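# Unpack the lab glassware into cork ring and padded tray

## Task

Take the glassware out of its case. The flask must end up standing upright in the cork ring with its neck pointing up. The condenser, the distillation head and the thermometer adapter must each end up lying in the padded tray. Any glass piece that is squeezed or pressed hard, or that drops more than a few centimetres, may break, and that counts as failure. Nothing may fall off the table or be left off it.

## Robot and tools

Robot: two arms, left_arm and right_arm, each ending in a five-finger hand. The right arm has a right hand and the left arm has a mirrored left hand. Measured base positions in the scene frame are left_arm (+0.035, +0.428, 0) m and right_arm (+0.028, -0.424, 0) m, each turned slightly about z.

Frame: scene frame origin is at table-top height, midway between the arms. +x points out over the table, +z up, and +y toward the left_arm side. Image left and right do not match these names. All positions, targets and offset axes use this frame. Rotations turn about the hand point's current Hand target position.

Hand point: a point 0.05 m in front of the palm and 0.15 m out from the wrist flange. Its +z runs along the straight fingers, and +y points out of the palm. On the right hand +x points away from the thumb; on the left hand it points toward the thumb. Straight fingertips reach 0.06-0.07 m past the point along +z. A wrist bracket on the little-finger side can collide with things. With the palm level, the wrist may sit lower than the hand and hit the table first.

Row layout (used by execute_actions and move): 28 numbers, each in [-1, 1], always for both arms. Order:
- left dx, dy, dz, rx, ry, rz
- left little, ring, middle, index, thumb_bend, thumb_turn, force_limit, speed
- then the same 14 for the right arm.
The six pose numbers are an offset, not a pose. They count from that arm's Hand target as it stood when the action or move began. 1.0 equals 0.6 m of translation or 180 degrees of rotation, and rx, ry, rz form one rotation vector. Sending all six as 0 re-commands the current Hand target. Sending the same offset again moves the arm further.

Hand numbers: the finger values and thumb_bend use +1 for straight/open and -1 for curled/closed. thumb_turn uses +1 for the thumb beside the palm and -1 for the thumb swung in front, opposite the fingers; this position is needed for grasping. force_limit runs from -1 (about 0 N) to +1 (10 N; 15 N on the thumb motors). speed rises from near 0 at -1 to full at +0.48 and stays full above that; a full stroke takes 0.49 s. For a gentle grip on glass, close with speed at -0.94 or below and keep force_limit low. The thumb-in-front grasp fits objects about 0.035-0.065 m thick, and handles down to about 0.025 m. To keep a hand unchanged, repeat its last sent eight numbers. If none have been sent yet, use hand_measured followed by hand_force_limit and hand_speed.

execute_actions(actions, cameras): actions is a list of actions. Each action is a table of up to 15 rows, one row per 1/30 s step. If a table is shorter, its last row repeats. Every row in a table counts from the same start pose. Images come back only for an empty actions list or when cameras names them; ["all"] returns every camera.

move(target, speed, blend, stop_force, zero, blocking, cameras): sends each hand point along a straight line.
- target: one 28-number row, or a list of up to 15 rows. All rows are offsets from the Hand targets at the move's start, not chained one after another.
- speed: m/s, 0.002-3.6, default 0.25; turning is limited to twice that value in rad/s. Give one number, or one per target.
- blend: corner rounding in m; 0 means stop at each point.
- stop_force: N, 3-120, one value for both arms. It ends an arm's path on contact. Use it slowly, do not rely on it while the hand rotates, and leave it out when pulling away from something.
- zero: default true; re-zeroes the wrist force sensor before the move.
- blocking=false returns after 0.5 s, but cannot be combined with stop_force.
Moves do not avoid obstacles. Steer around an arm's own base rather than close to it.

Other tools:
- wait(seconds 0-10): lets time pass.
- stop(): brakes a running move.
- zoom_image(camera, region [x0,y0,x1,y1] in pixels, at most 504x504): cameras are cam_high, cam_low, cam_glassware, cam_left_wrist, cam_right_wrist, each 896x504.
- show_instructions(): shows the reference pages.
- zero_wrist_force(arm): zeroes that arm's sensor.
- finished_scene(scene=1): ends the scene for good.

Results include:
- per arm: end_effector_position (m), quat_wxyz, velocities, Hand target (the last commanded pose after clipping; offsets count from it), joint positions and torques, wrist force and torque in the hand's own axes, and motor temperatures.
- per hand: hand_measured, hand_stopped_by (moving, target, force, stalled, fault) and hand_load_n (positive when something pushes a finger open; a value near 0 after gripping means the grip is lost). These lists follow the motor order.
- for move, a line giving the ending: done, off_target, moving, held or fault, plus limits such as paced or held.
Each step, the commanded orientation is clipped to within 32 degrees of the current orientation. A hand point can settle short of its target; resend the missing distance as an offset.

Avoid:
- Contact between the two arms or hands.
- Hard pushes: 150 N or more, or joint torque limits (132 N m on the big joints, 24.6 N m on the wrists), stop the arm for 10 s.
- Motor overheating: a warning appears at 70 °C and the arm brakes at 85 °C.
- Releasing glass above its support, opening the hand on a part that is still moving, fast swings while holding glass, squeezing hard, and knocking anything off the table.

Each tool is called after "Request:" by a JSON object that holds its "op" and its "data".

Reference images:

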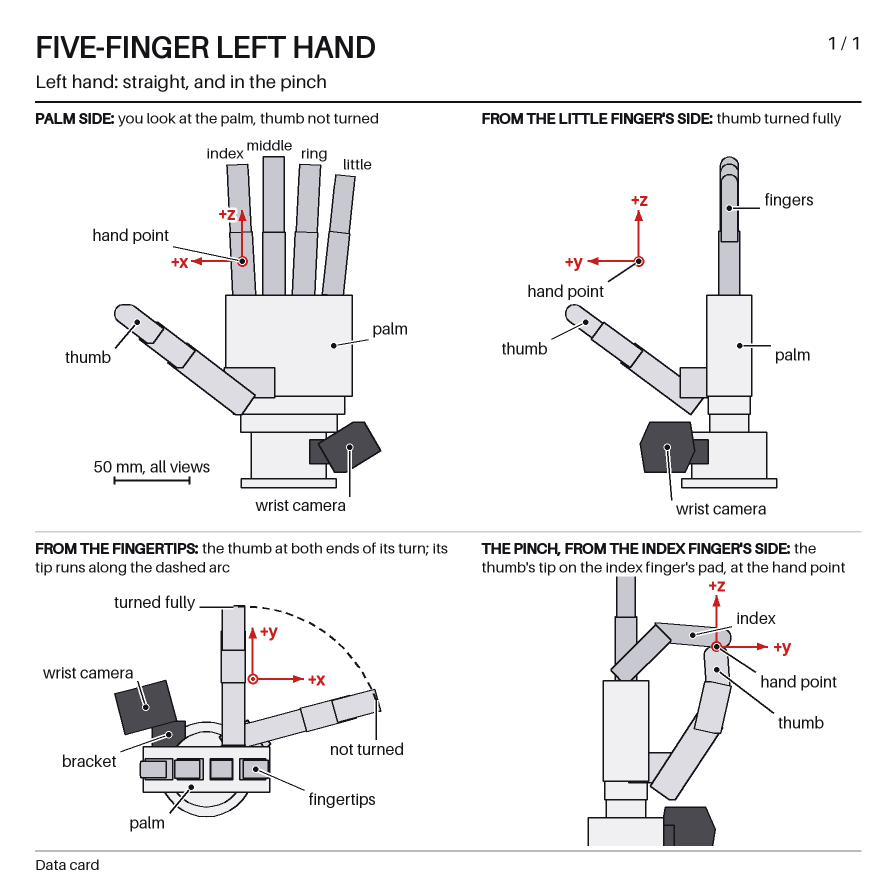

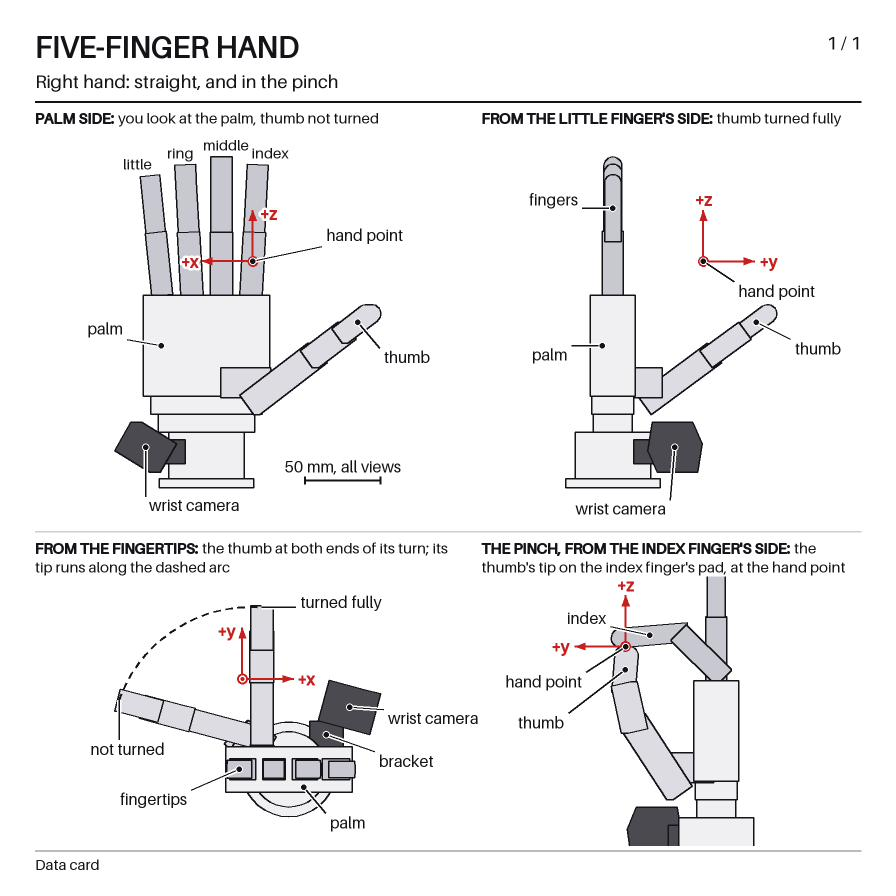

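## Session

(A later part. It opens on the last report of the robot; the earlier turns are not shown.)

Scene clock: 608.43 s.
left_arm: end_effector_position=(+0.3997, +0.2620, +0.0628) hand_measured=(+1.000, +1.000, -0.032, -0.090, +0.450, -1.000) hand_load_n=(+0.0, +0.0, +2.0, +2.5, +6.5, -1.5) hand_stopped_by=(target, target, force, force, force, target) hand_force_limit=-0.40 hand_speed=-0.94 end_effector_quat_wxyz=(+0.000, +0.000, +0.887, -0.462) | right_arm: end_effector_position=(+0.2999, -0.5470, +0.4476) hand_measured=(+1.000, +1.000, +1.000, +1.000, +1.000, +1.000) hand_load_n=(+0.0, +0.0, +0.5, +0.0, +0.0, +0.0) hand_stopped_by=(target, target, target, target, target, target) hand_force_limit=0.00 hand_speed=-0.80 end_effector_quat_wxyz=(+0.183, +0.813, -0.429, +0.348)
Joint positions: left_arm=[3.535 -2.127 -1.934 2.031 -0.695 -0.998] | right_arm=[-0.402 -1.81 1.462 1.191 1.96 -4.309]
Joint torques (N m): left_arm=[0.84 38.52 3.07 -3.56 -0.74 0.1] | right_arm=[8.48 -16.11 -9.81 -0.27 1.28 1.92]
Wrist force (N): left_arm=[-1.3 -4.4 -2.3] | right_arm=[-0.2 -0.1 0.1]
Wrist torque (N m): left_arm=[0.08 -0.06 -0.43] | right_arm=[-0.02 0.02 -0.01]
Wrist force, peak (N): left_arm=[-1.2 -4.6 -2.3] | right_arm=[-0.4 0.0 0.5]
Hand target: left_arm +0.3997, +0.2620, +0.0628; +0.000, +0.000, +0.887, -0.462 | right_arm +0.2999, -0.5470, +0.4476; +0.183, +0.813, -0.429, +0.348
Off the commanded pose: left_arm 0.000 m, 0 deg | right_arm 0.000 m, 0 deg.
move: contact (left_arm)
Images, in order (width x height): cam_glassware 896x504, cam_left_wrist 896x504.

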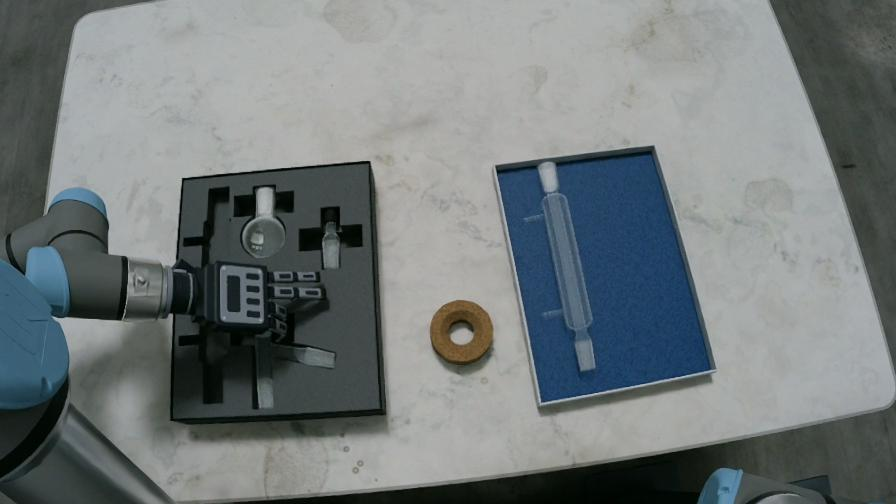

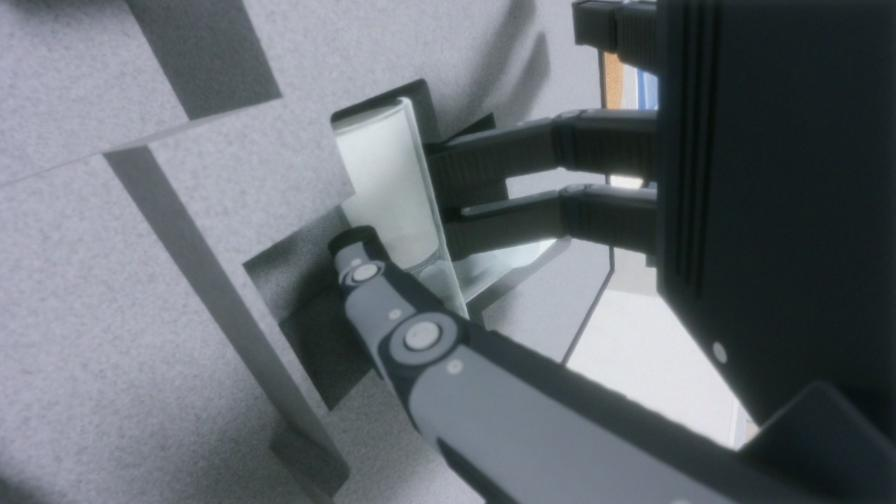

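Request:
{"op": "move", "data": {"target": [0,0,0,0,0,0,1,1,0.05,0.05,0.55,-1,-0.4,-0.8,0,0,0,0,0,0,1,1,1,1,1,1,0,-0.8], "cameras": ["cam_glassware"]}}

Request:
{"op": "move", "data": {"target": [-0.0033,0,-0.0033,0,0,0,1,1,0.05,0.05,0.55,-1,-0.4,-0.8,0,0,0,0,0,0,1,1,1,1,1,1,0,-0.8], "cameras": ["cam_left_wrist","cam_glassware"], "speed": 0.02, "stop_force": 4}}

Request:
{"op": "zoom_image", "data": {"camera": "cam_glassware", "region": [225, 290, 315, 365]}}

Request:
{"op": "zoom_image", "data": {"camera": "cam_left_wrist", "region": [200, 80, 630, 420]}}

Scene clock: 619.43 s.
left_arm: end_effector_position=(+0.3997, +0.2620, +0.0628) hand_measured=(+1.000, +1.000, +0.050, +0.050, +0.550, -1.000) hand_load_n=(+0.0, +0.0, +0.0, +0.0, +0.0, +0.5) hand_stopped_by=(target, target, target, target, target, target) hand_force_limit=-0.40 hand_speed=-0.80 end_effector_quat_wxyz=(+0.000, +0.000, +0.887, -0.462) | right_arm: end_effector_position=(+0.2999, -0.5470, +0.4476) hand_measured=(+1.000, +1.000, +1.000, +1.000, +1.000, +1.000) hand_load_n=(+0.0, +0.0, +0.0, +0.0, +0.0, +0.0) hand_stopped_by=(target, target, target, target, target, target) hand_force_limit=0.00 hand_speed=-0.80 end_effector_quat_wxyz=(+0.183, +0.813, -0.429, +0.348)
Joint positions: left_arm=[3.535 -2.127 -1.934 2.031 -0.695 -0.998] | right_arm=[-0.402 -1.81 1.462 1.191 1.96 -4.309]
Joint torques (N m): left_arm=[0.02 41.25 17.56 -3.68 -0.6 -0.11] | right_arm=[8.9 -15.97 -9.84 -0.08 1.19 1.92]
Wrist force (N): left_arm=[-0.1 0.0 0.2] | right_arm=[-0.2 -0.1 0.3]
Wrist torque (N m): left_arm=[0.22 -0.01 -0.45] | right_arm=[-0.02 0.02 0.00]
Wrist force, peak (N): left_arm=[-1.4 -4.3 -2.4] | right_arm=[-0.6 -0.2 0.3]
Hand target: left_arm +0.3997, +0.2620, +0.0628; +0.000, +0.000, +0.887, -0.462 | right_arm +0.2999, -0.5470, +0.4476; +0.183, +0.813, -0.429, +0.348
Off the commanded pose: left_arm 0.000 m, 0 deg | right_arm 0.000 m, 0 deg.
move: done
Images, in order (width x height): cam_glassware 896x504.

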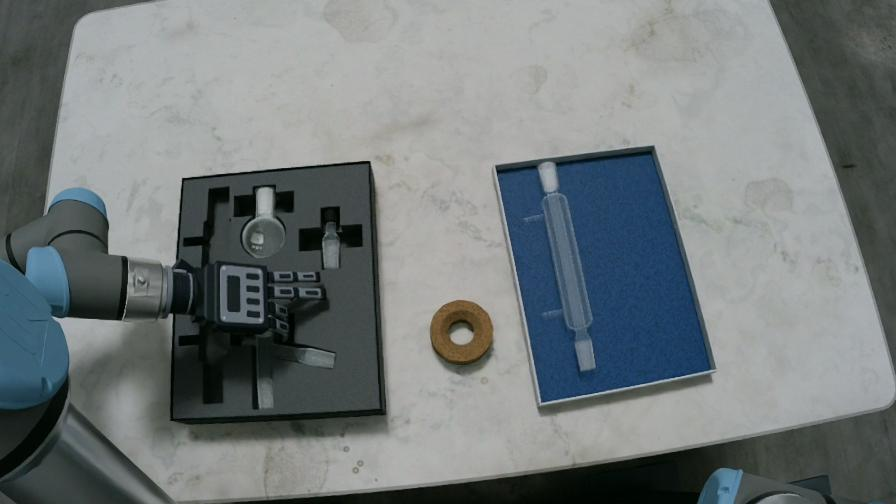

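Scene clock: 620.50 s.
left_arm: end_effector_position=(+0.3977, +0.2620, +0.0608) hand_measured=(+1.000, +1.000, +0.050, +0.050, +0.550, -1.000) hand_load_n=(+0.0, +0.0, +0.0, +0.0, +0.0, +0.0) hand_stopped_by=(target, target, target, target, target, target) hand_force_limit=-0.40 hand_speed=-0.80 end_effector_quat_wxyz=(+0.000, +0.000, +0.887, -0.462) | right_arm: end_effector_position=(+0.2999, -0.5470, +0.4476) hand_measured=(+1.000, +1.000, +1.000, +1.000, +1.000, +1.000) hand_load_n=(+0.0, +0.0, +0.0, +0.0, +0.0, +0.0) hand_stopped_by=(target, target, target, target, target, target) hand_force_limit=0.00 hand_speed=-0.80 end_effector_quat_wxyz=(+0.183, +0.813, -0.429, +0.348)
Joint positions: left_arm=[3.537 -2.128 -1.941 2.037 -0.696 -0.995] | right_arm=[-0.402 -1.81 1.462 1.191 1.96 -4.309]
Joint torques (N m): left_arm=[-1.74 18.62 19.35 -4.15 -0.51 -0.77] | right_arm=[8.36 -15.45 -9.98 -0.1 1.3 1.75]
Wrist force (N): left_arm=[-0.1 -0.1 0.3] | right_arm=[-0.1 0.0 0.5]
Wrist torque (N m): left_arm=[0.20 -0.01 -0.50] | right_arm=[-0.02 0.00 0.01]
Wrist force, peak (N): left_arm=[0.0 -0.2 0.4] | right_arm=[-0.4 -0.1 0.5]
Hand target: left_arm +0.3977, +0.2620, +0.0608; +0.000, +0.000, +0.887, -0.462 | right_arm +0.2999, -0.5470, +0.4476; +0.183, +0.813, -0.429, +0.348
Off the commanded pose: left_arm 0.000 m, 0 deg | right_arm 0.000 m, 0 deg.
move: done
Images, in order (width x height): cam_glassware 896x504, cam_left_wrist 896x504.

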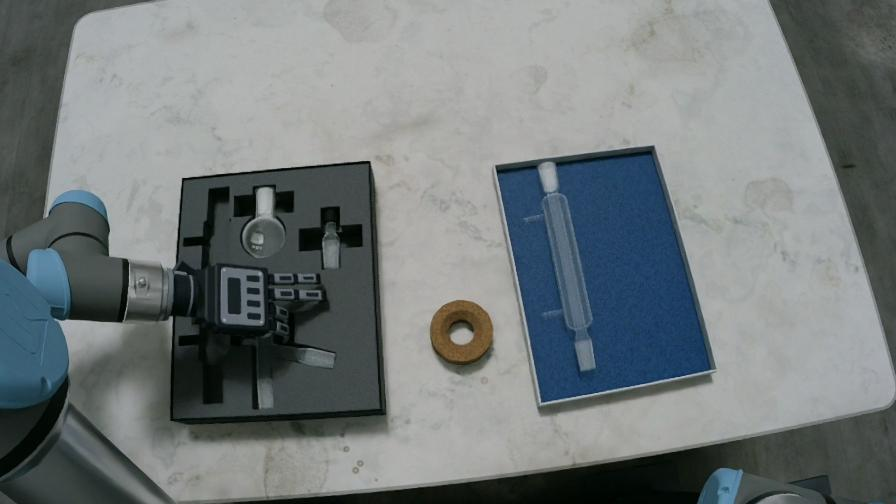

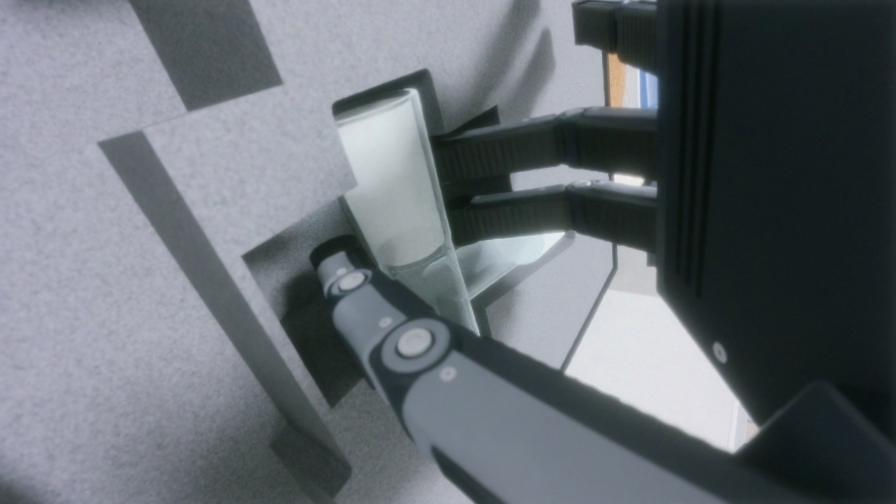

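Scaled by 5.600 from the camera's 896x504 image, which has a finer 1280x720 frame.

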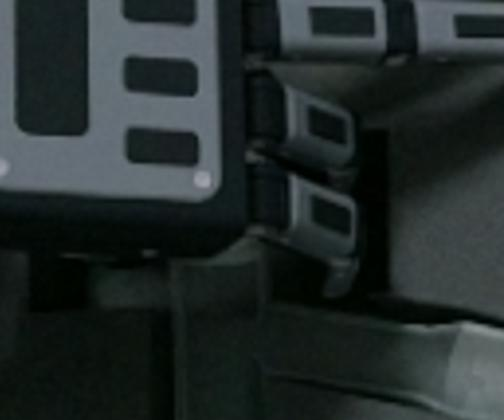

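Scaled by 1.172 from the camera's 896x504 image, which has a finer 1280x720 frame.

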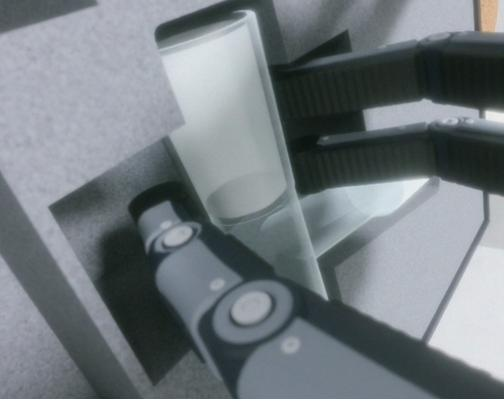

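Request:
{"op": "move", "data": {"target": [0,0,0,0,0,0,1,1,-0.3,-0.3,0.1,-1,0.2,-0.94,0,0,0,0,0,0,1,1,1,1,1,1,0,-0.8]}}

Request:
{"op": "move", "data": {"target": [0,0,0.06,0,0,0,1,1,-0.3,-0.3,0.1,-1,0.2,-0.94,0,0,0,0,0,0,1,1,1,1,1,1,0,-0.8], "cameras": ["cam_left_wrist","cam_glassware","cam_low"], "speed": 0.03}}

Request:
{"op": "zoom_image", "data": {"camera": "cam_low", "region": [400, 210, 560, 330]}}

Request:
{"op": "zoom_image", "data": {"camera": "cam_glassware", "region": [170, 220, 380, 430]}}

Scene clock: 628.30 s.
left_arm: end_effector_position=(+0.3977, +0.2620, +0.0608) hand_measured=(+1.000, +1.000, -0.066, -0.116, +0.482, -1.000) hand_load_n=(-0.5, +0.0, +5.0, +7.0, +11.0, -1.0) hand_stopped_by=(target, target, force, force, force, target) hand_force_limit=0.20 hand_speed=-0.94 end_effector_quat_wxyz=(+0.000, +0.000, +0.887, -0.462) | right_arm: end_effector_position=(+0.2999, -0.5470, +0.4476) hand_measured=(+1.000, +1.000, +1.000, +1.000, +1.000, +1.000) hand_load_n=(+0.0, +0.0, +0.0, +0.0, +0.0, +0.0) hand_stopped_by=(target, target, target, target, target, target) hand_force_limit=0.00 hand_speed=-0.80 end_effector_quat_wxyz=(+0.183, +0.813, -0.429, +0.348)
Joint positions: left_arm=[3.537 -2.128 -1.941 2.037 -0.696 -0.995] | right_arm=[-0.402 -1.81 1.462 1.191 1.96 -4.309]
Joint torques (N m): left_arm=[-5.35 22.96 19.26 -3.94 2.58 -1.01] | right_arm=[8.48 -15.99 -9.98 -0.22 1.26 1.85]
Wrist force (N): left_arm=[-0.3 0.5 0.8] | right_arm=[-0.3 -0.2 0.0]
Wrist torque (N m): left_arm=[0.23 -0.08 -0.49] | right_arm=[-0.02 0.05 -0.01]
Wrist force, peak (N): left_arm=[-0.2 -0.5 1.7] | right_arm=[-0.6 -0.1 0.3]
Hand target: left_arm +0.3977, +0.2620, +0.0608; +0.000, +0.000, +0.887, -0.462 | right_arm +0.2999, -0.5470, +0.4476; +0.183, +0.813, -0.429, +0.348
Off the commanded pose: left_arm 0.000 m, 0 deg | right_arm 0.000 m, 0 deg.
move: done

Scene clock: 629.77 s.
left_arm: end_effector_position=(+0.3978, +0.2620, +0.0970) hand_measured=(+1.000, +1.000, -0.066, -0.116, +0.482, -1.000) hand_load_n=(+0.0, +0.0, +5.0, +6.0, +11.0, -1.0) hand_stopped_by=(target, target, force, force, force, target) hand_force_limit=0.20 hand_speed=-0.94 end_effector_quat_wxyz=(+0.000, +0.000, +0.887, -0.462) end_effector_velocity=(+0.000, +0.000, -0.002) end_effector_angular_velocity=(+0.001, -0.003, +0.000) | right_arm: end_effector_position=(+0.2999, -0.5470, +0.4476) hand_measured=(+1.000, +1.000, +1.000, +1.000, +1.000, +1.000) hand_load_n=(+0.0, +0.0, +0.0, +0.0, +0.0, +0.0) hand_stopped_by=(target, target, target, target, target, target) hand_force_limit=0.00 hand_speed=-0.80 end_effector_quat_wxyz=(+0.183, +0.813, -0.429, +0.348)
Joint positions: left_arm=[3.537 -2.058 -1.926 1.951 -0.696 -0.995] | right_arm=[-0.402 -1.81 1.462 1.191 1.96 -4.309]
Joint velocities: left_arm=[0 -0.003 -0.001 0.007 0 0] | right_arm=[within noise]
Joint torques (N m): left_arm=[-3.13 16.5 8.03 -0.37 2.14 0.86] | right_arm=[7.46 -16.02 -9 0 1.36 1.94]
Wrist force (N): left_arm=[0.1 0.3 0.3] | right_arm=[-0.2 0.0 0.0]
Wrist torque (N m): left_arm=[0.21 -0.05 -0.48] | right_arm=[0.01 0.03 0.00]
Wrist force, peak (N): left_arm=[-0.5 0.9 1.3] | right_arm=[-0.7 -0.1 0.5]
Hand target: left_arm +0.3977, +0.2620, +0.0968; +0.000, +0.000, +0.887, -0.462 | right_arm +0.2999, -0.5470, +0.4476; +0.183, +0.813, -0.429, +0.348
Off the commanded pose: left_arm 0.000 m, 0 deg | right_arm 0.000 m, 0 deg.
move: done
Images, in order (width x height): cam_low 896x504, cam_glassware 896x504, cam_left_wrist 896x504.

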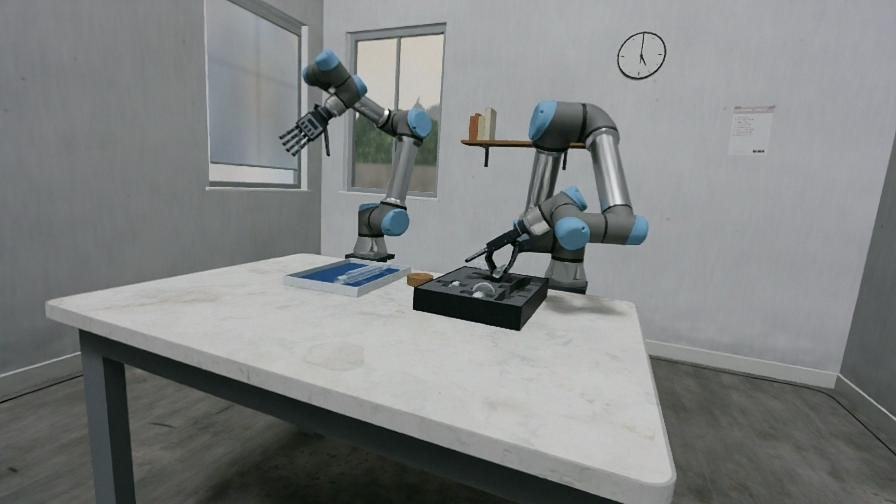

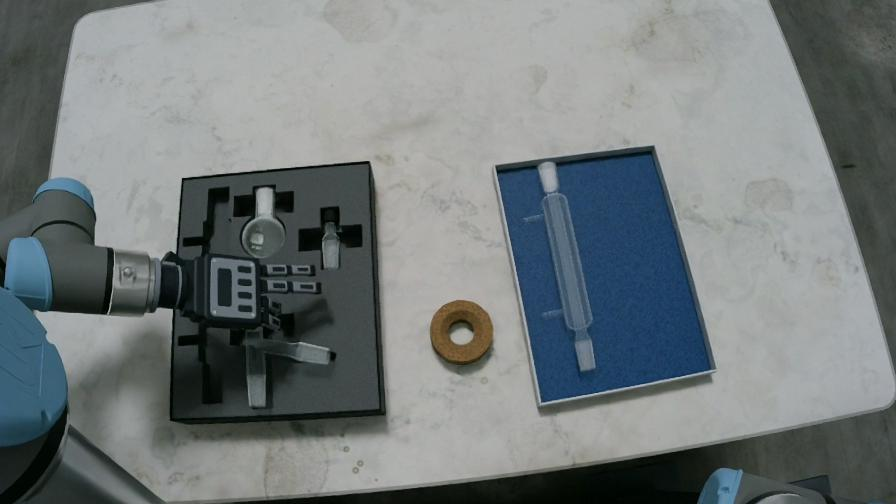

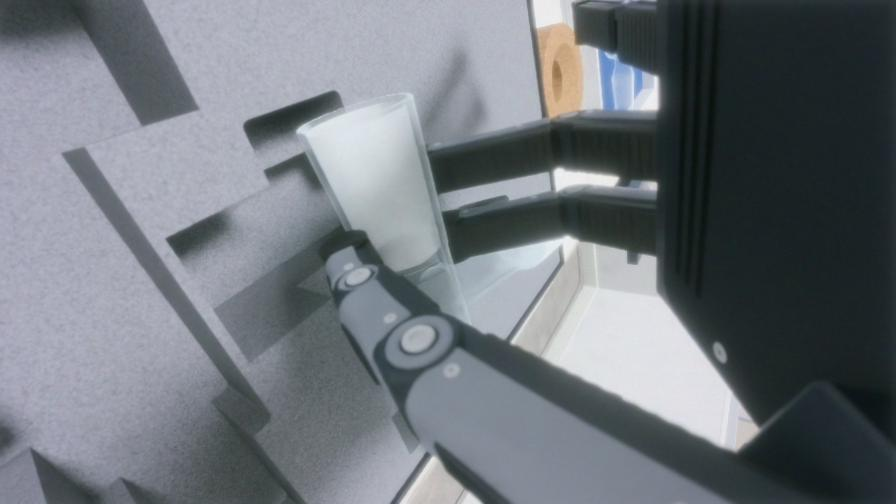

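Scaled by 3.150 from the camera's 896x504 image, which has a finer 1280x720 frame.

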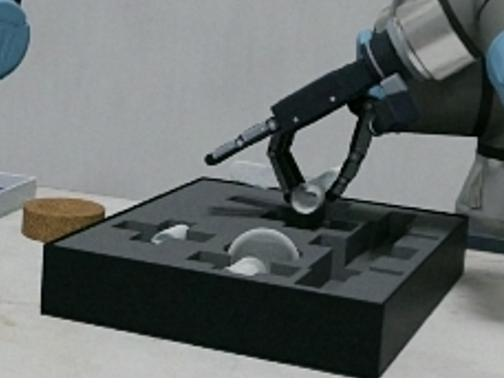

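Scaled by 2.400 from the camera's 896x504 image, which has a finer 1280x720 frame.

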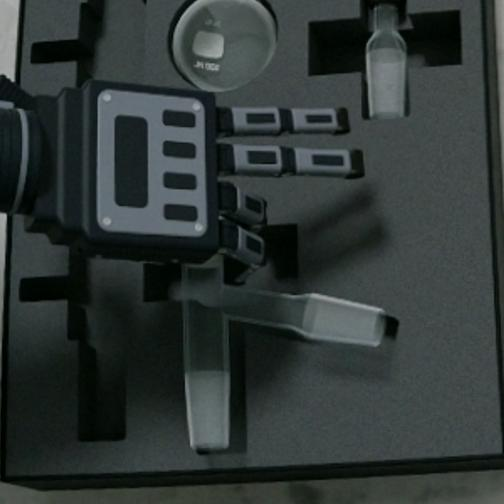

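Request:
{"op": "move", "data": {"target": [[0,0,0.172,0,0,0,1,1,-0.3,-0.3,0.1,-1,0.2,-0.94,0,0,0,0,0,0,1,1,1,1,1,1,0,-0.8],[0.007,-0.8175,0.172,0,0,0.0111,1,1,-0.3,-0.3,0.1,-1,0.2,-0.94,0,0,0,0,0,0,1,1,1,1,1,1,0,-0.8],[0.007,-0.8175,0.0053,0,0,0.0111,1,1,-0.3,-0.3,0.1,-1,0.2,-0.94,0,0,0,0,0,0,1,1,1,1,1,1,0,-0.8]], "cameras": ["cam_left_wrist","cam_glassware","cam_low"], "speed": 0.15, "blend": [0.04,0.04,0]}}

Request:
{"op": "zoom_image", "data": {"camera": "cam_glassware", "region": [480, 130, 730, 420]}}

Scene clock: 699.03 s.
left_arm: end_effector_position=(+0.4019, -0.2285, +0.1000) hand_measured=(+1.000, +1.000, -0.066, -0.116, +0.482, -1.000) hand_load_n=(+0.0, +0.0, +5.0, +6.5, +11.0, -1.0) hand_stopped_by=(target, target, force, force, force, target) hand_force_limit=0.20 hand_speed=-0.94 end_effector_quat_wxyz=(+0.008, -0.016, +0.887, -0.462) | right_arm: end_effector_position=(+0.2999, -0.5470, +0.4476) hand_measured=(+1.000, +1.000, +1.000, +1.000, +1.000, +1.000) hand_load_n=(+0.0, +0.0, +0.0, +0.0, +0.0, +0.0) hand_stopped_by=(target, target, target, target, target, target) hand_force_limit=0.00 hand_speed=-0.80 end_effector_quat_wxyz=(+0.183, +0.813, -0.429, +0.348)
Joint positions: left_arm=[2.505 -2.364 -1.034 2.578 -0.901 -2.554] | right_arm=[-0.402 -1.81 1.462 1.191 1.96 -4.309]
Joint torques (N m): left_arm=[6.09 57.22 17.08 1.39 2.52 -0.6] | right_arm=[8.22 -15.21 -9.87 0 1.43 1.78]
Motor temperatures (°C): left_arm=[29 33 32 48 42 48] | right_arm=[36 32 30 40 37 36]
Wrist force (N): left_arm=[0.0 0.3 0.4] | right_arm=[-0.1 -0.1 0.1]
Wrist torque (N m): left_arm=[0.21 -0.04 -0.41] | right_arm=[-0.01 0.01 0.00]
Wrist force, peak (N): left_arm=[-0.1 2.1 1.5] | right_arm=[-0.2 0.1 0.7]
Hand target: left_arm +0.4019, -0.2285, +0.1000; +0.008, -0.016, +0.887, -0.462 | right_arm +0.2999, -0.5470, +0.4476; +0.183, +0.813, -0.429, +0.348
Off the commanded pose: left_arm 0.000 m, 0 deg | right_arm 0.000 m, 0 deg.
move: done
Images, in order (width x height): cam_low 896x504, cam_glassware 896x504, cam_left_wrist 896x504.

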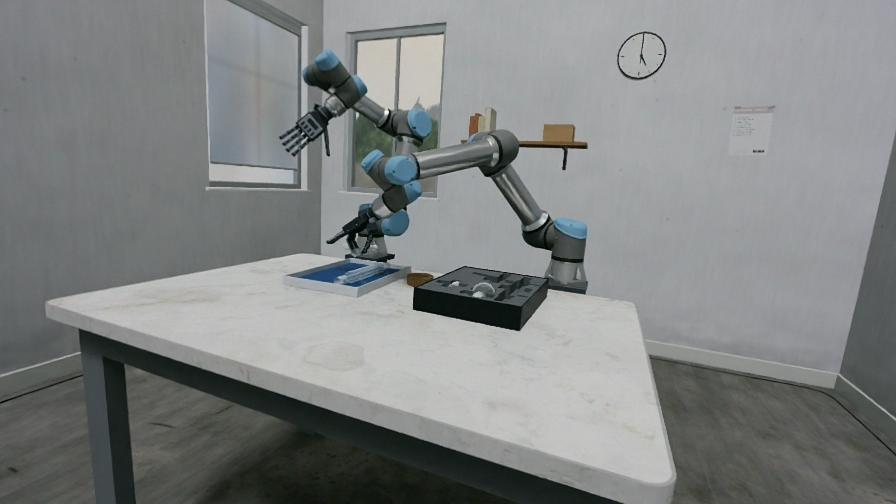

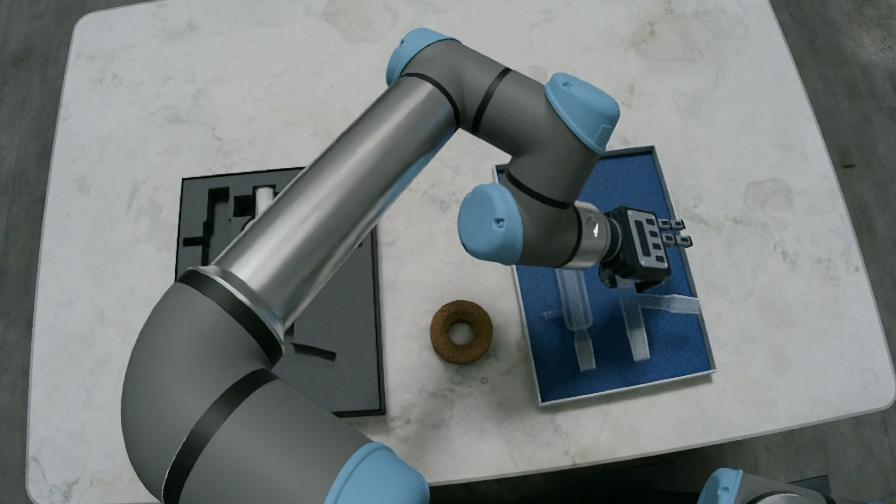

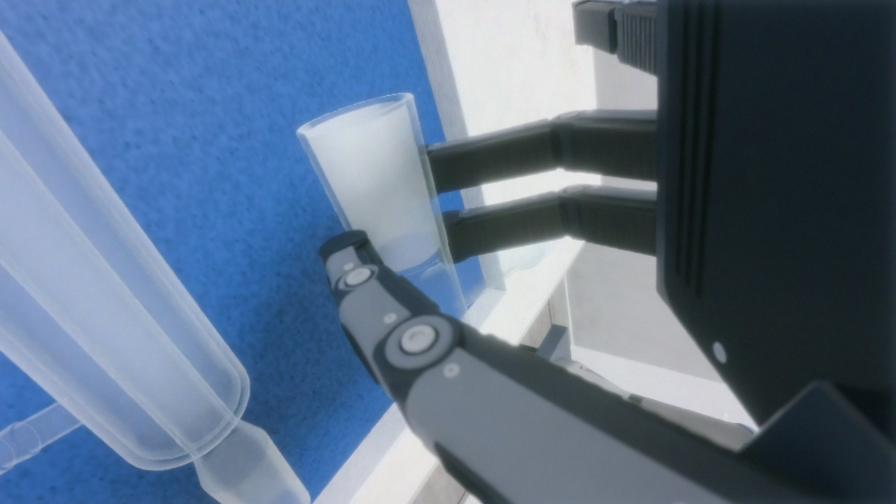

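Scaled by 1.738 from the camera's 896x504 image, which has a finer 1280x720 frame.

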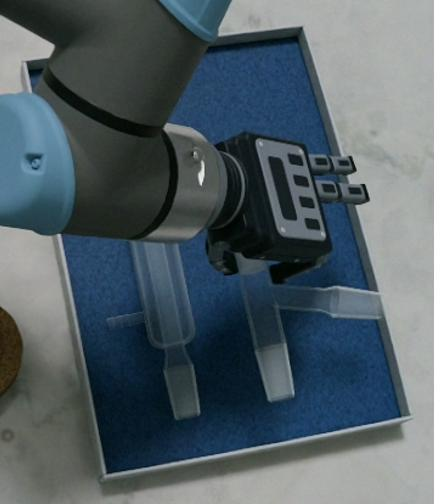

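Request:
{"op": "move", "data": {"target": [0,0,-0.0667,0,0,0,1,1,-0.3,-0.3,0.1,-1,0.2,-0.94,0,0,0,0,0,0,1,1,1,1,1,1,0,-0.8], "speed": 0.05, "stop_force": 3}}

Request:
{"op": "move", "data": {"target": [0,0,-0.05,0,0,0,1,1,-0.3,-0.3,0.1,-1,0.2,-0.94,0,0,0,0,0,0,1,1,1,1,1,1,0,-0.8], "cameras": ["cam_left_wrist","cam_glassware"], "speed": 0.008, "stop_force": 3}}

Request:
{"op": "zoom_image", "data": {"camera": "cam_glassware", "region": [480, 130, 730, 420]}}

Scene clock: 728.67 s.
left_arm: end_effector_position=(+0.4019, -0.2285, +0.0600) hand_measured=(+1.000, +1.000, -0.066, -0.116, +0.482, -1.000) hand_load_n=(+0.0, +0.0, +5.0, +6.0, +11.0, -1.0) hand_stopped_by=(target, target, force, force, force, target) hand_force_limit=0.20 hand_speed=-0.94 end_effector_quat_wxyz=(+0.008, -0.016, +0.887, -0.462) | right_arm: end_effector_position=(+0.2999, -0.5470, +0.4476) hand_measured=(+1.000, +1.000, +1.000, +1.000, +1.000, +1.000) hand_load_n=(+0.0, -0.5, +0.0, +0.0, +0.0, +0.0) hand_stopped_by=(target, target, target, target, target, target) hand_force_limit=0.00 hand_speed=-0.80 end_effector_quat_wxyz=(+0.183, +0.813, -0.429, +0.348)
Joint positions: left_arm=[2.505 -2.396 -1.084 2.659 -0.901 -2.554] | right_arm=[-0.402 -1.81 1.462 1.191 1.96 -4.309]
Joint torques (N m): left_arm=[4.04 60.35 29.02 -0.08 0.29 -0.94] | right_arm=[8.7 -15.19 -10.66 -0.15 1.32 1.87]
Wrist force (N): left_arm=[0.1 0.6 0.6] | right_arm=[-0.3 -0.1 0.2]
Wrist torque (N m): left_arm=[0.23 -0.04 -0.41] | right_arm=[-0.02 0.04 -0.01]
Wrist force, peak (N): left_arm=[0.0 1.1 1.0] | right_arm=[-0.5 0.0 0.5]
Hand target: left_arm +0.4019, -0.2285, +0.0600; +0.008, -0.016, +0.887, -0.462 | right_arm +0.2999, -0.5470, +0.4476; +0.183, +0.813, -0.429, +0.348
Off the commanded pose: left_arm 0.000 m, 0 deg | right_arm 0.000 m, 0 deg.
move: done

Scene clock: 732.33 s.
left_arm: end_effector_position=(+0.4019, -0.2285, +0.0395) hand_measured=(+1.000, +1.000, -0.066, -0.116, +0.482, -1.000) hand_load_n=(+0.0, +0.0, +5.0, +6.5, +10.5, +0.0) hand_stopped_by=(target, target, force, force, force, target) hand_force_limit=0.20 hand_speed=-0.94 end_effector_quat_wxyz=(+0.008, -0.016, +0.887, -0.462) | right_arm: end_effector_position=(+0.2999, -0.5470, +0.4476) hand_measured=(+1.000, +1.000, +1.000, +1.000, +1.000, +1.000) hand_load_n=(+0.0, +0.0, +0.0, +0.0, +0.0, +0.0) hand_stopped_by=(target, target, target, target, target, target) hand_force_limit=0.00 hand_speed=-0.80 end_effector_quat_wxyz=(+0.183, +0.813, -0.429, +0.348)
Joint positions: left_arm=[2.505 -2.415 -1.104 2.698 -0.901 -2.554] | right_arm=[-0.402 -1.81 1.462 1.191 1.96 -4.309]
Joint torques (N m): left_arm=[1.24 58.12 27.95 -2.18 -0.81 0.34] | right_arm=[9.03 -15.9 -10.72 0.11 1.24 1.9]
Wrist force (N): left_arm=[0.9 -3.8 -1.4] | right_arm=[-0.4 0.2 0.2]
Wrist torque (N m): left_arm=[0.02 -0.11 -0.31] | right_arm=[0.02 0.04 0.00]
Wrist force, peak (N): left_arm=[0.0 -7.9 -2.7] | right_arm=[-0.3 0.2 0.6]
Hand target: left_arm +0.4019, -0.2285, +0.0395; +0.008, -0.016, +0.887, -0.462 (not the last commanded pose) | right_arm +0.2999, -0.5470, +0.4476; +0.183, +0.813, -0.429, +0.348
Off the commanded pose: left_arm 0.010 m, 0 deg | right_arm 0.000 m, 0 deg.
move: contact (left_arm)
Images, in order (width x height): cam_glassware 896x504, cam_left_wrist 896x504.

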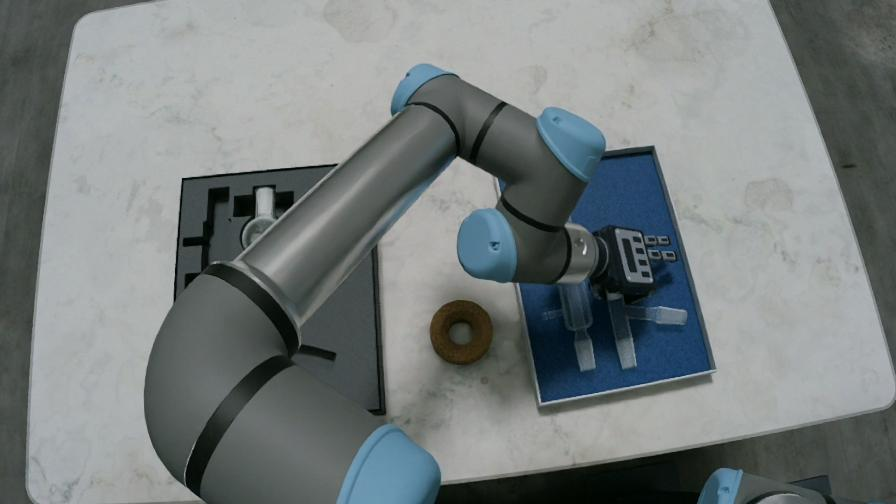

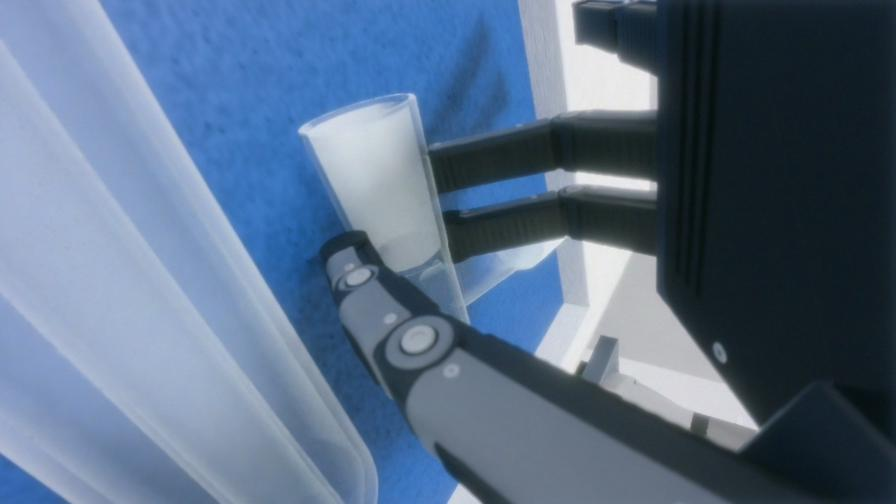

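Scaled by 1.738 from the camera's 896x504 image, which has a finer 1280x720 frame.

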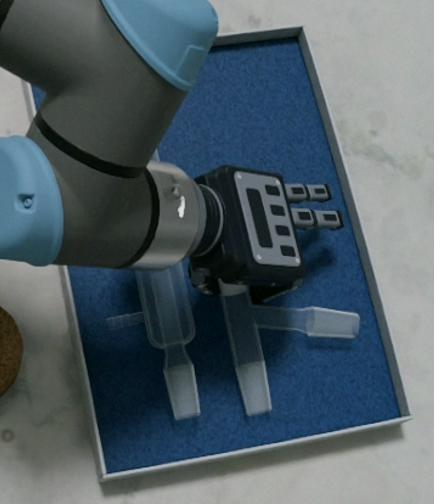

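Request:
{"op": "move", "data": {"target": [0,0,0,0,0,0,1,1,0.05,0.05,0.56,-1,0.2,-0.9,0,0,0,0,0,0,1,1,1,1,1,1,0,-0.8], "cameras": ["cam_left_wrist"]}}

Request:
{"op": "zoom_image", "data": {"camera": "cam_left_wrist", "region": [200, 80, 630, 420]}}

Scene clock: 748.10 s.
left_arm: end_effector_position=(+0.4019, -0.2285, +0.0395) hand_measured=(+1.000, +1.000, +0.050, +0.050, +0.560, -1.000) hand_load_n=(+0.0, +0.0, +0.0, +0.0, +0.0, +0.0) hand_stopped_by=(target, target, target, target, target, target) hand_force_limit=0.20 hand_speed=-0.90 end_effector_quat_wxyz=(+0.008, -0.016, +0.887, -0.462) | right_arm: end_effector_position=(+0.2999, -0.5470, +0.4476) hand_measured=(+1.000, +1.000, +1.000, +1.000, +1.000, +1.000) hand_load_n=(+0.0, +0.0, +0.0, +0.0, +0.0, +0.0) hand_stopped_by=(target, target, target, target, target, target) hand_force_limit=0.00 hand_speed=-0.80 end_effector_quat_wxyz=(+0.183, +0.813, -0.429, +0.348)
Joint positions: left_arm=[2.505 -2.415 -1.104 2.698 -0.901 -2.554] | right_arm=[-0.402 -1.81 1.462 1.191 1.96 -4.309]
Joint torques (N m): left_arm=[1.2 56.67 26.91 0.52 -0.82 0.21] | right_arm=[9.28 -15.69 -10.62 0.15 1.37 1.99]
Wrist force (N): left_arm=[0.1 -0.3 0.5] | right_arm=[-0.2 0.0 0.3]
Wrist torque (N m): left_arm=[0.18 -0.03 -0.41] | right_arm=[-0.02 0.01 0.00]
Wrist force, peak (N): left_arm=[0.7 -3.7 -1.6] | right_arm=[-0.5 0.1 0.4]
Hand target: left_arm +0.4019, -0.2285, +0.0395; +0.008, -0.016, +0.887, -0.462 | right_arm +0.2999, -0.5470, +0.4476; +0.183, +0.813, -0.429, +0.348
Off the commanded pose: left_arm 0.000 m, 0 deg | right_arm 0.000 m, 0 deg.
move: done
Images, in order (width x height): cam_left_wrist 896x504.

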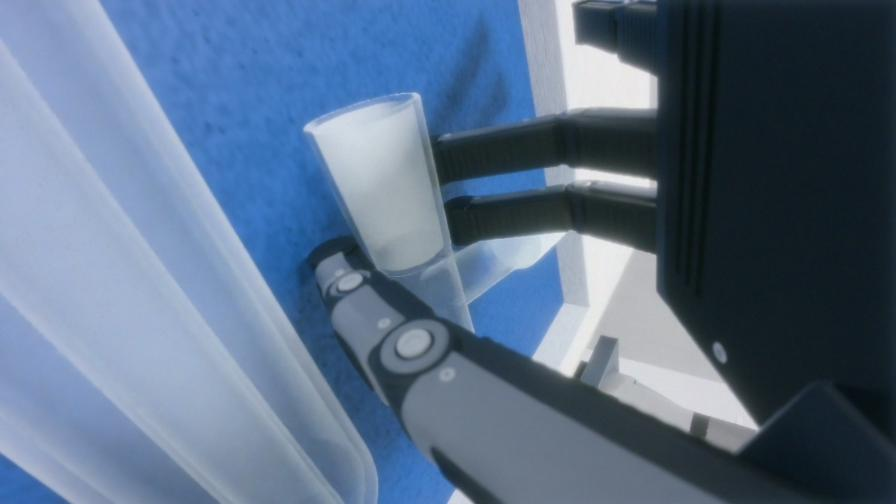

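Scaled by 1.172 from the camera's 896x504 image, which has a finer 1280x720 frame.

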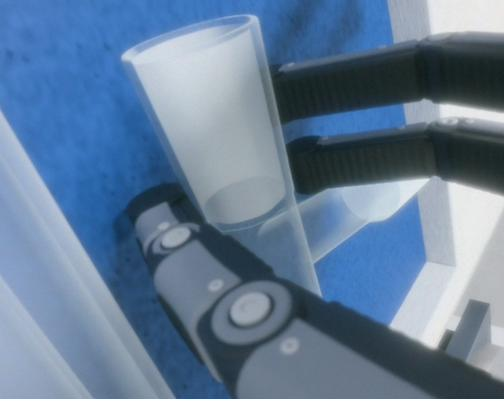

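Request:
{"op": "move", "data": {"target": [[0,0,0.15,0,0,0,1,1,0.05,0.05,0.56,-1,0.2,-0.9,0,0,0,0,0,0,1,1,1,1,1,1,0,-0.8],[0.1,0.3,0.2667,0,0,-0.0111,1,1,0.05,0.05,0.56,-1,0.2,-0.9,0,0,0,0,0,0,1,1,1,1,1,1,0,-0.8],[0.21,0.6608,0.2,0,0,-0.0111,1,1,0.05,0.05,0.56,-1,0.2,-0.9,0,0,0,0,0,0,1,1,1,1,1,1,0,-0.8]], "cameras": ["cam_left_wrist","cam_glassware"], "speed": [0.05,0.25,0.25], "blend": [0.02,0.05,0]}}

Request:
{"op": "zoom_image", "data": {"camera": "cam_glassware", "region": [270, 180, 400, 310]}}

Request:
{"op": "zoom_image", "data": {"camera": "cam_glassware", "region": [480, 130, 730, 420]}}

Scene clock: 769.57 s.
left_arm: end_effector_position=(+0.5279, +0.1679, +0.1594) hand_measured=(+1.000, +1.000, +0.050, +0.050, +0.560, -1.000) hand_load_n=(+0.0, +0.0, +0.0, +0.0, +0.0, +0.0) hand_stopped_by=(target, target, target, target, target, target) hand_force_limit=0.20 hand_speed=-0.90 end_effector_quat_wxyz=(+0.000, +0.000, +0.887, -0.462) end_effector_velocity=(+0.000, +0.001, -0.001) end_effector_angular_velocity=(-0.001, +0.001, -0.001) | right_arm: end_effector_position=(+0.2999, -0.5470, +0.4476) hand_measured=(+1.000, +1.000, +1.000, +1.000, +1.000, +1.000) hand_load_n=(+0.0, +0.0, +0.0, +0.0, +0.5, +0.0) hand_stopped_by=(target, target, target, target, target, target) hand_force_limit=0.00 hand_speed=-0.80 end_effector_quat_wxyz=(+0.183, +0.813, -0.429, +0.348)
Joint positions: left_arm=[3.265 -2.218 -1.347 1.875 -0.616 -1.425] | right_arm=[-0.402 -1.81 1.462 1.191 1.96 -4.309]
Joint velocities: left_arm=[0.002 -0.002 -0.001 -0.003 0.001 0.006] | right_arm=[within noise]
Joint torques (N m): left_arm=[4.98 49.83 23.01 -3.75 3.42 1.14] | right_arm=[7.87 -15.79 -10.53 0.13 1.19 1.83]
Wrist force (N): left_arm=[0.0 -0.2 0.1] | right_arm=[-0.5 0.1 0.1]
Wrist torque (N m): left_arm=[0.20 -0.02 -0.45] | right_arm=[0.02 0.06 -0.01]
Wrist force, peak (N): left_arm=[-0.7 1.6 -1.4] | right_arm=[-0.7 0.0 0.2]
Hand target: left_arm +0.5279, +0.1680, +0.1595; +0.000, +0.000, +0.887, -0.462 | right_arm +0.2999, -0.5470, +0.4476; +0.183, +0.813, -0.429, +0.348
Off the commanded pose: left_arm 0.000 m, 0 deg | right_arm 0.000 m, 0 deg.
move: done
Images, in order (width x height): cam_glassware 896x504, cam_left_wrist 896x504.

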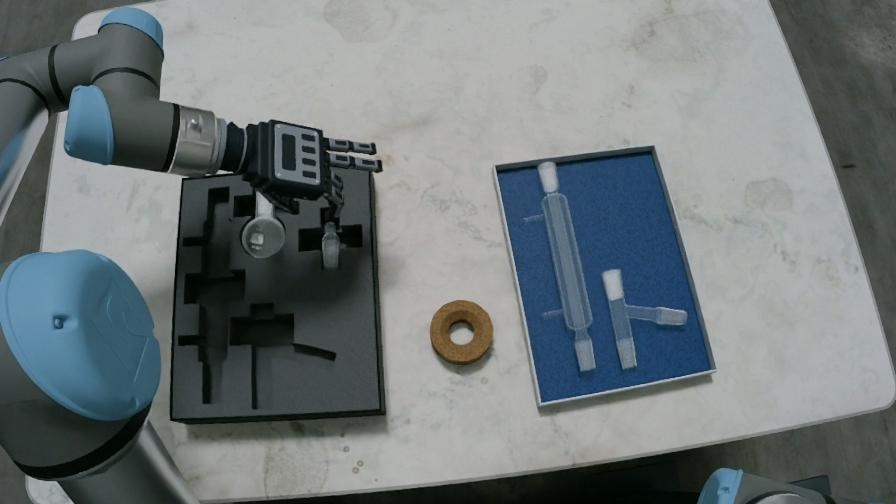

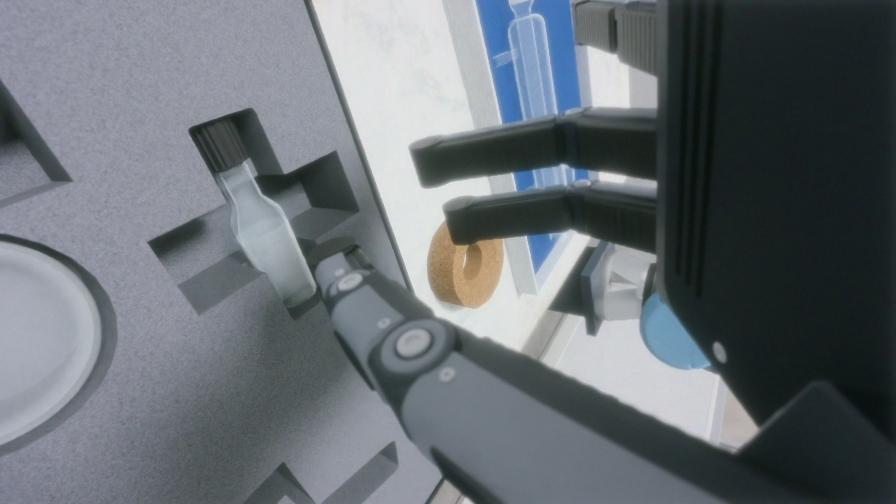

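Scaled by 3.877 from the camera's 896x504 image, which has a finer 1280x720 frame.

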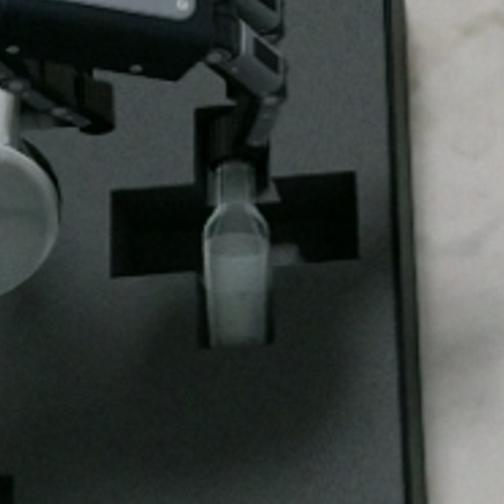

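Scaled by 1.738 from the camera's 896x504 image, which has a finer 1280x720 frame.

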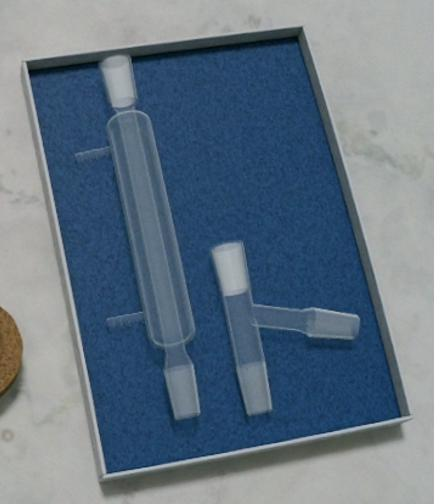

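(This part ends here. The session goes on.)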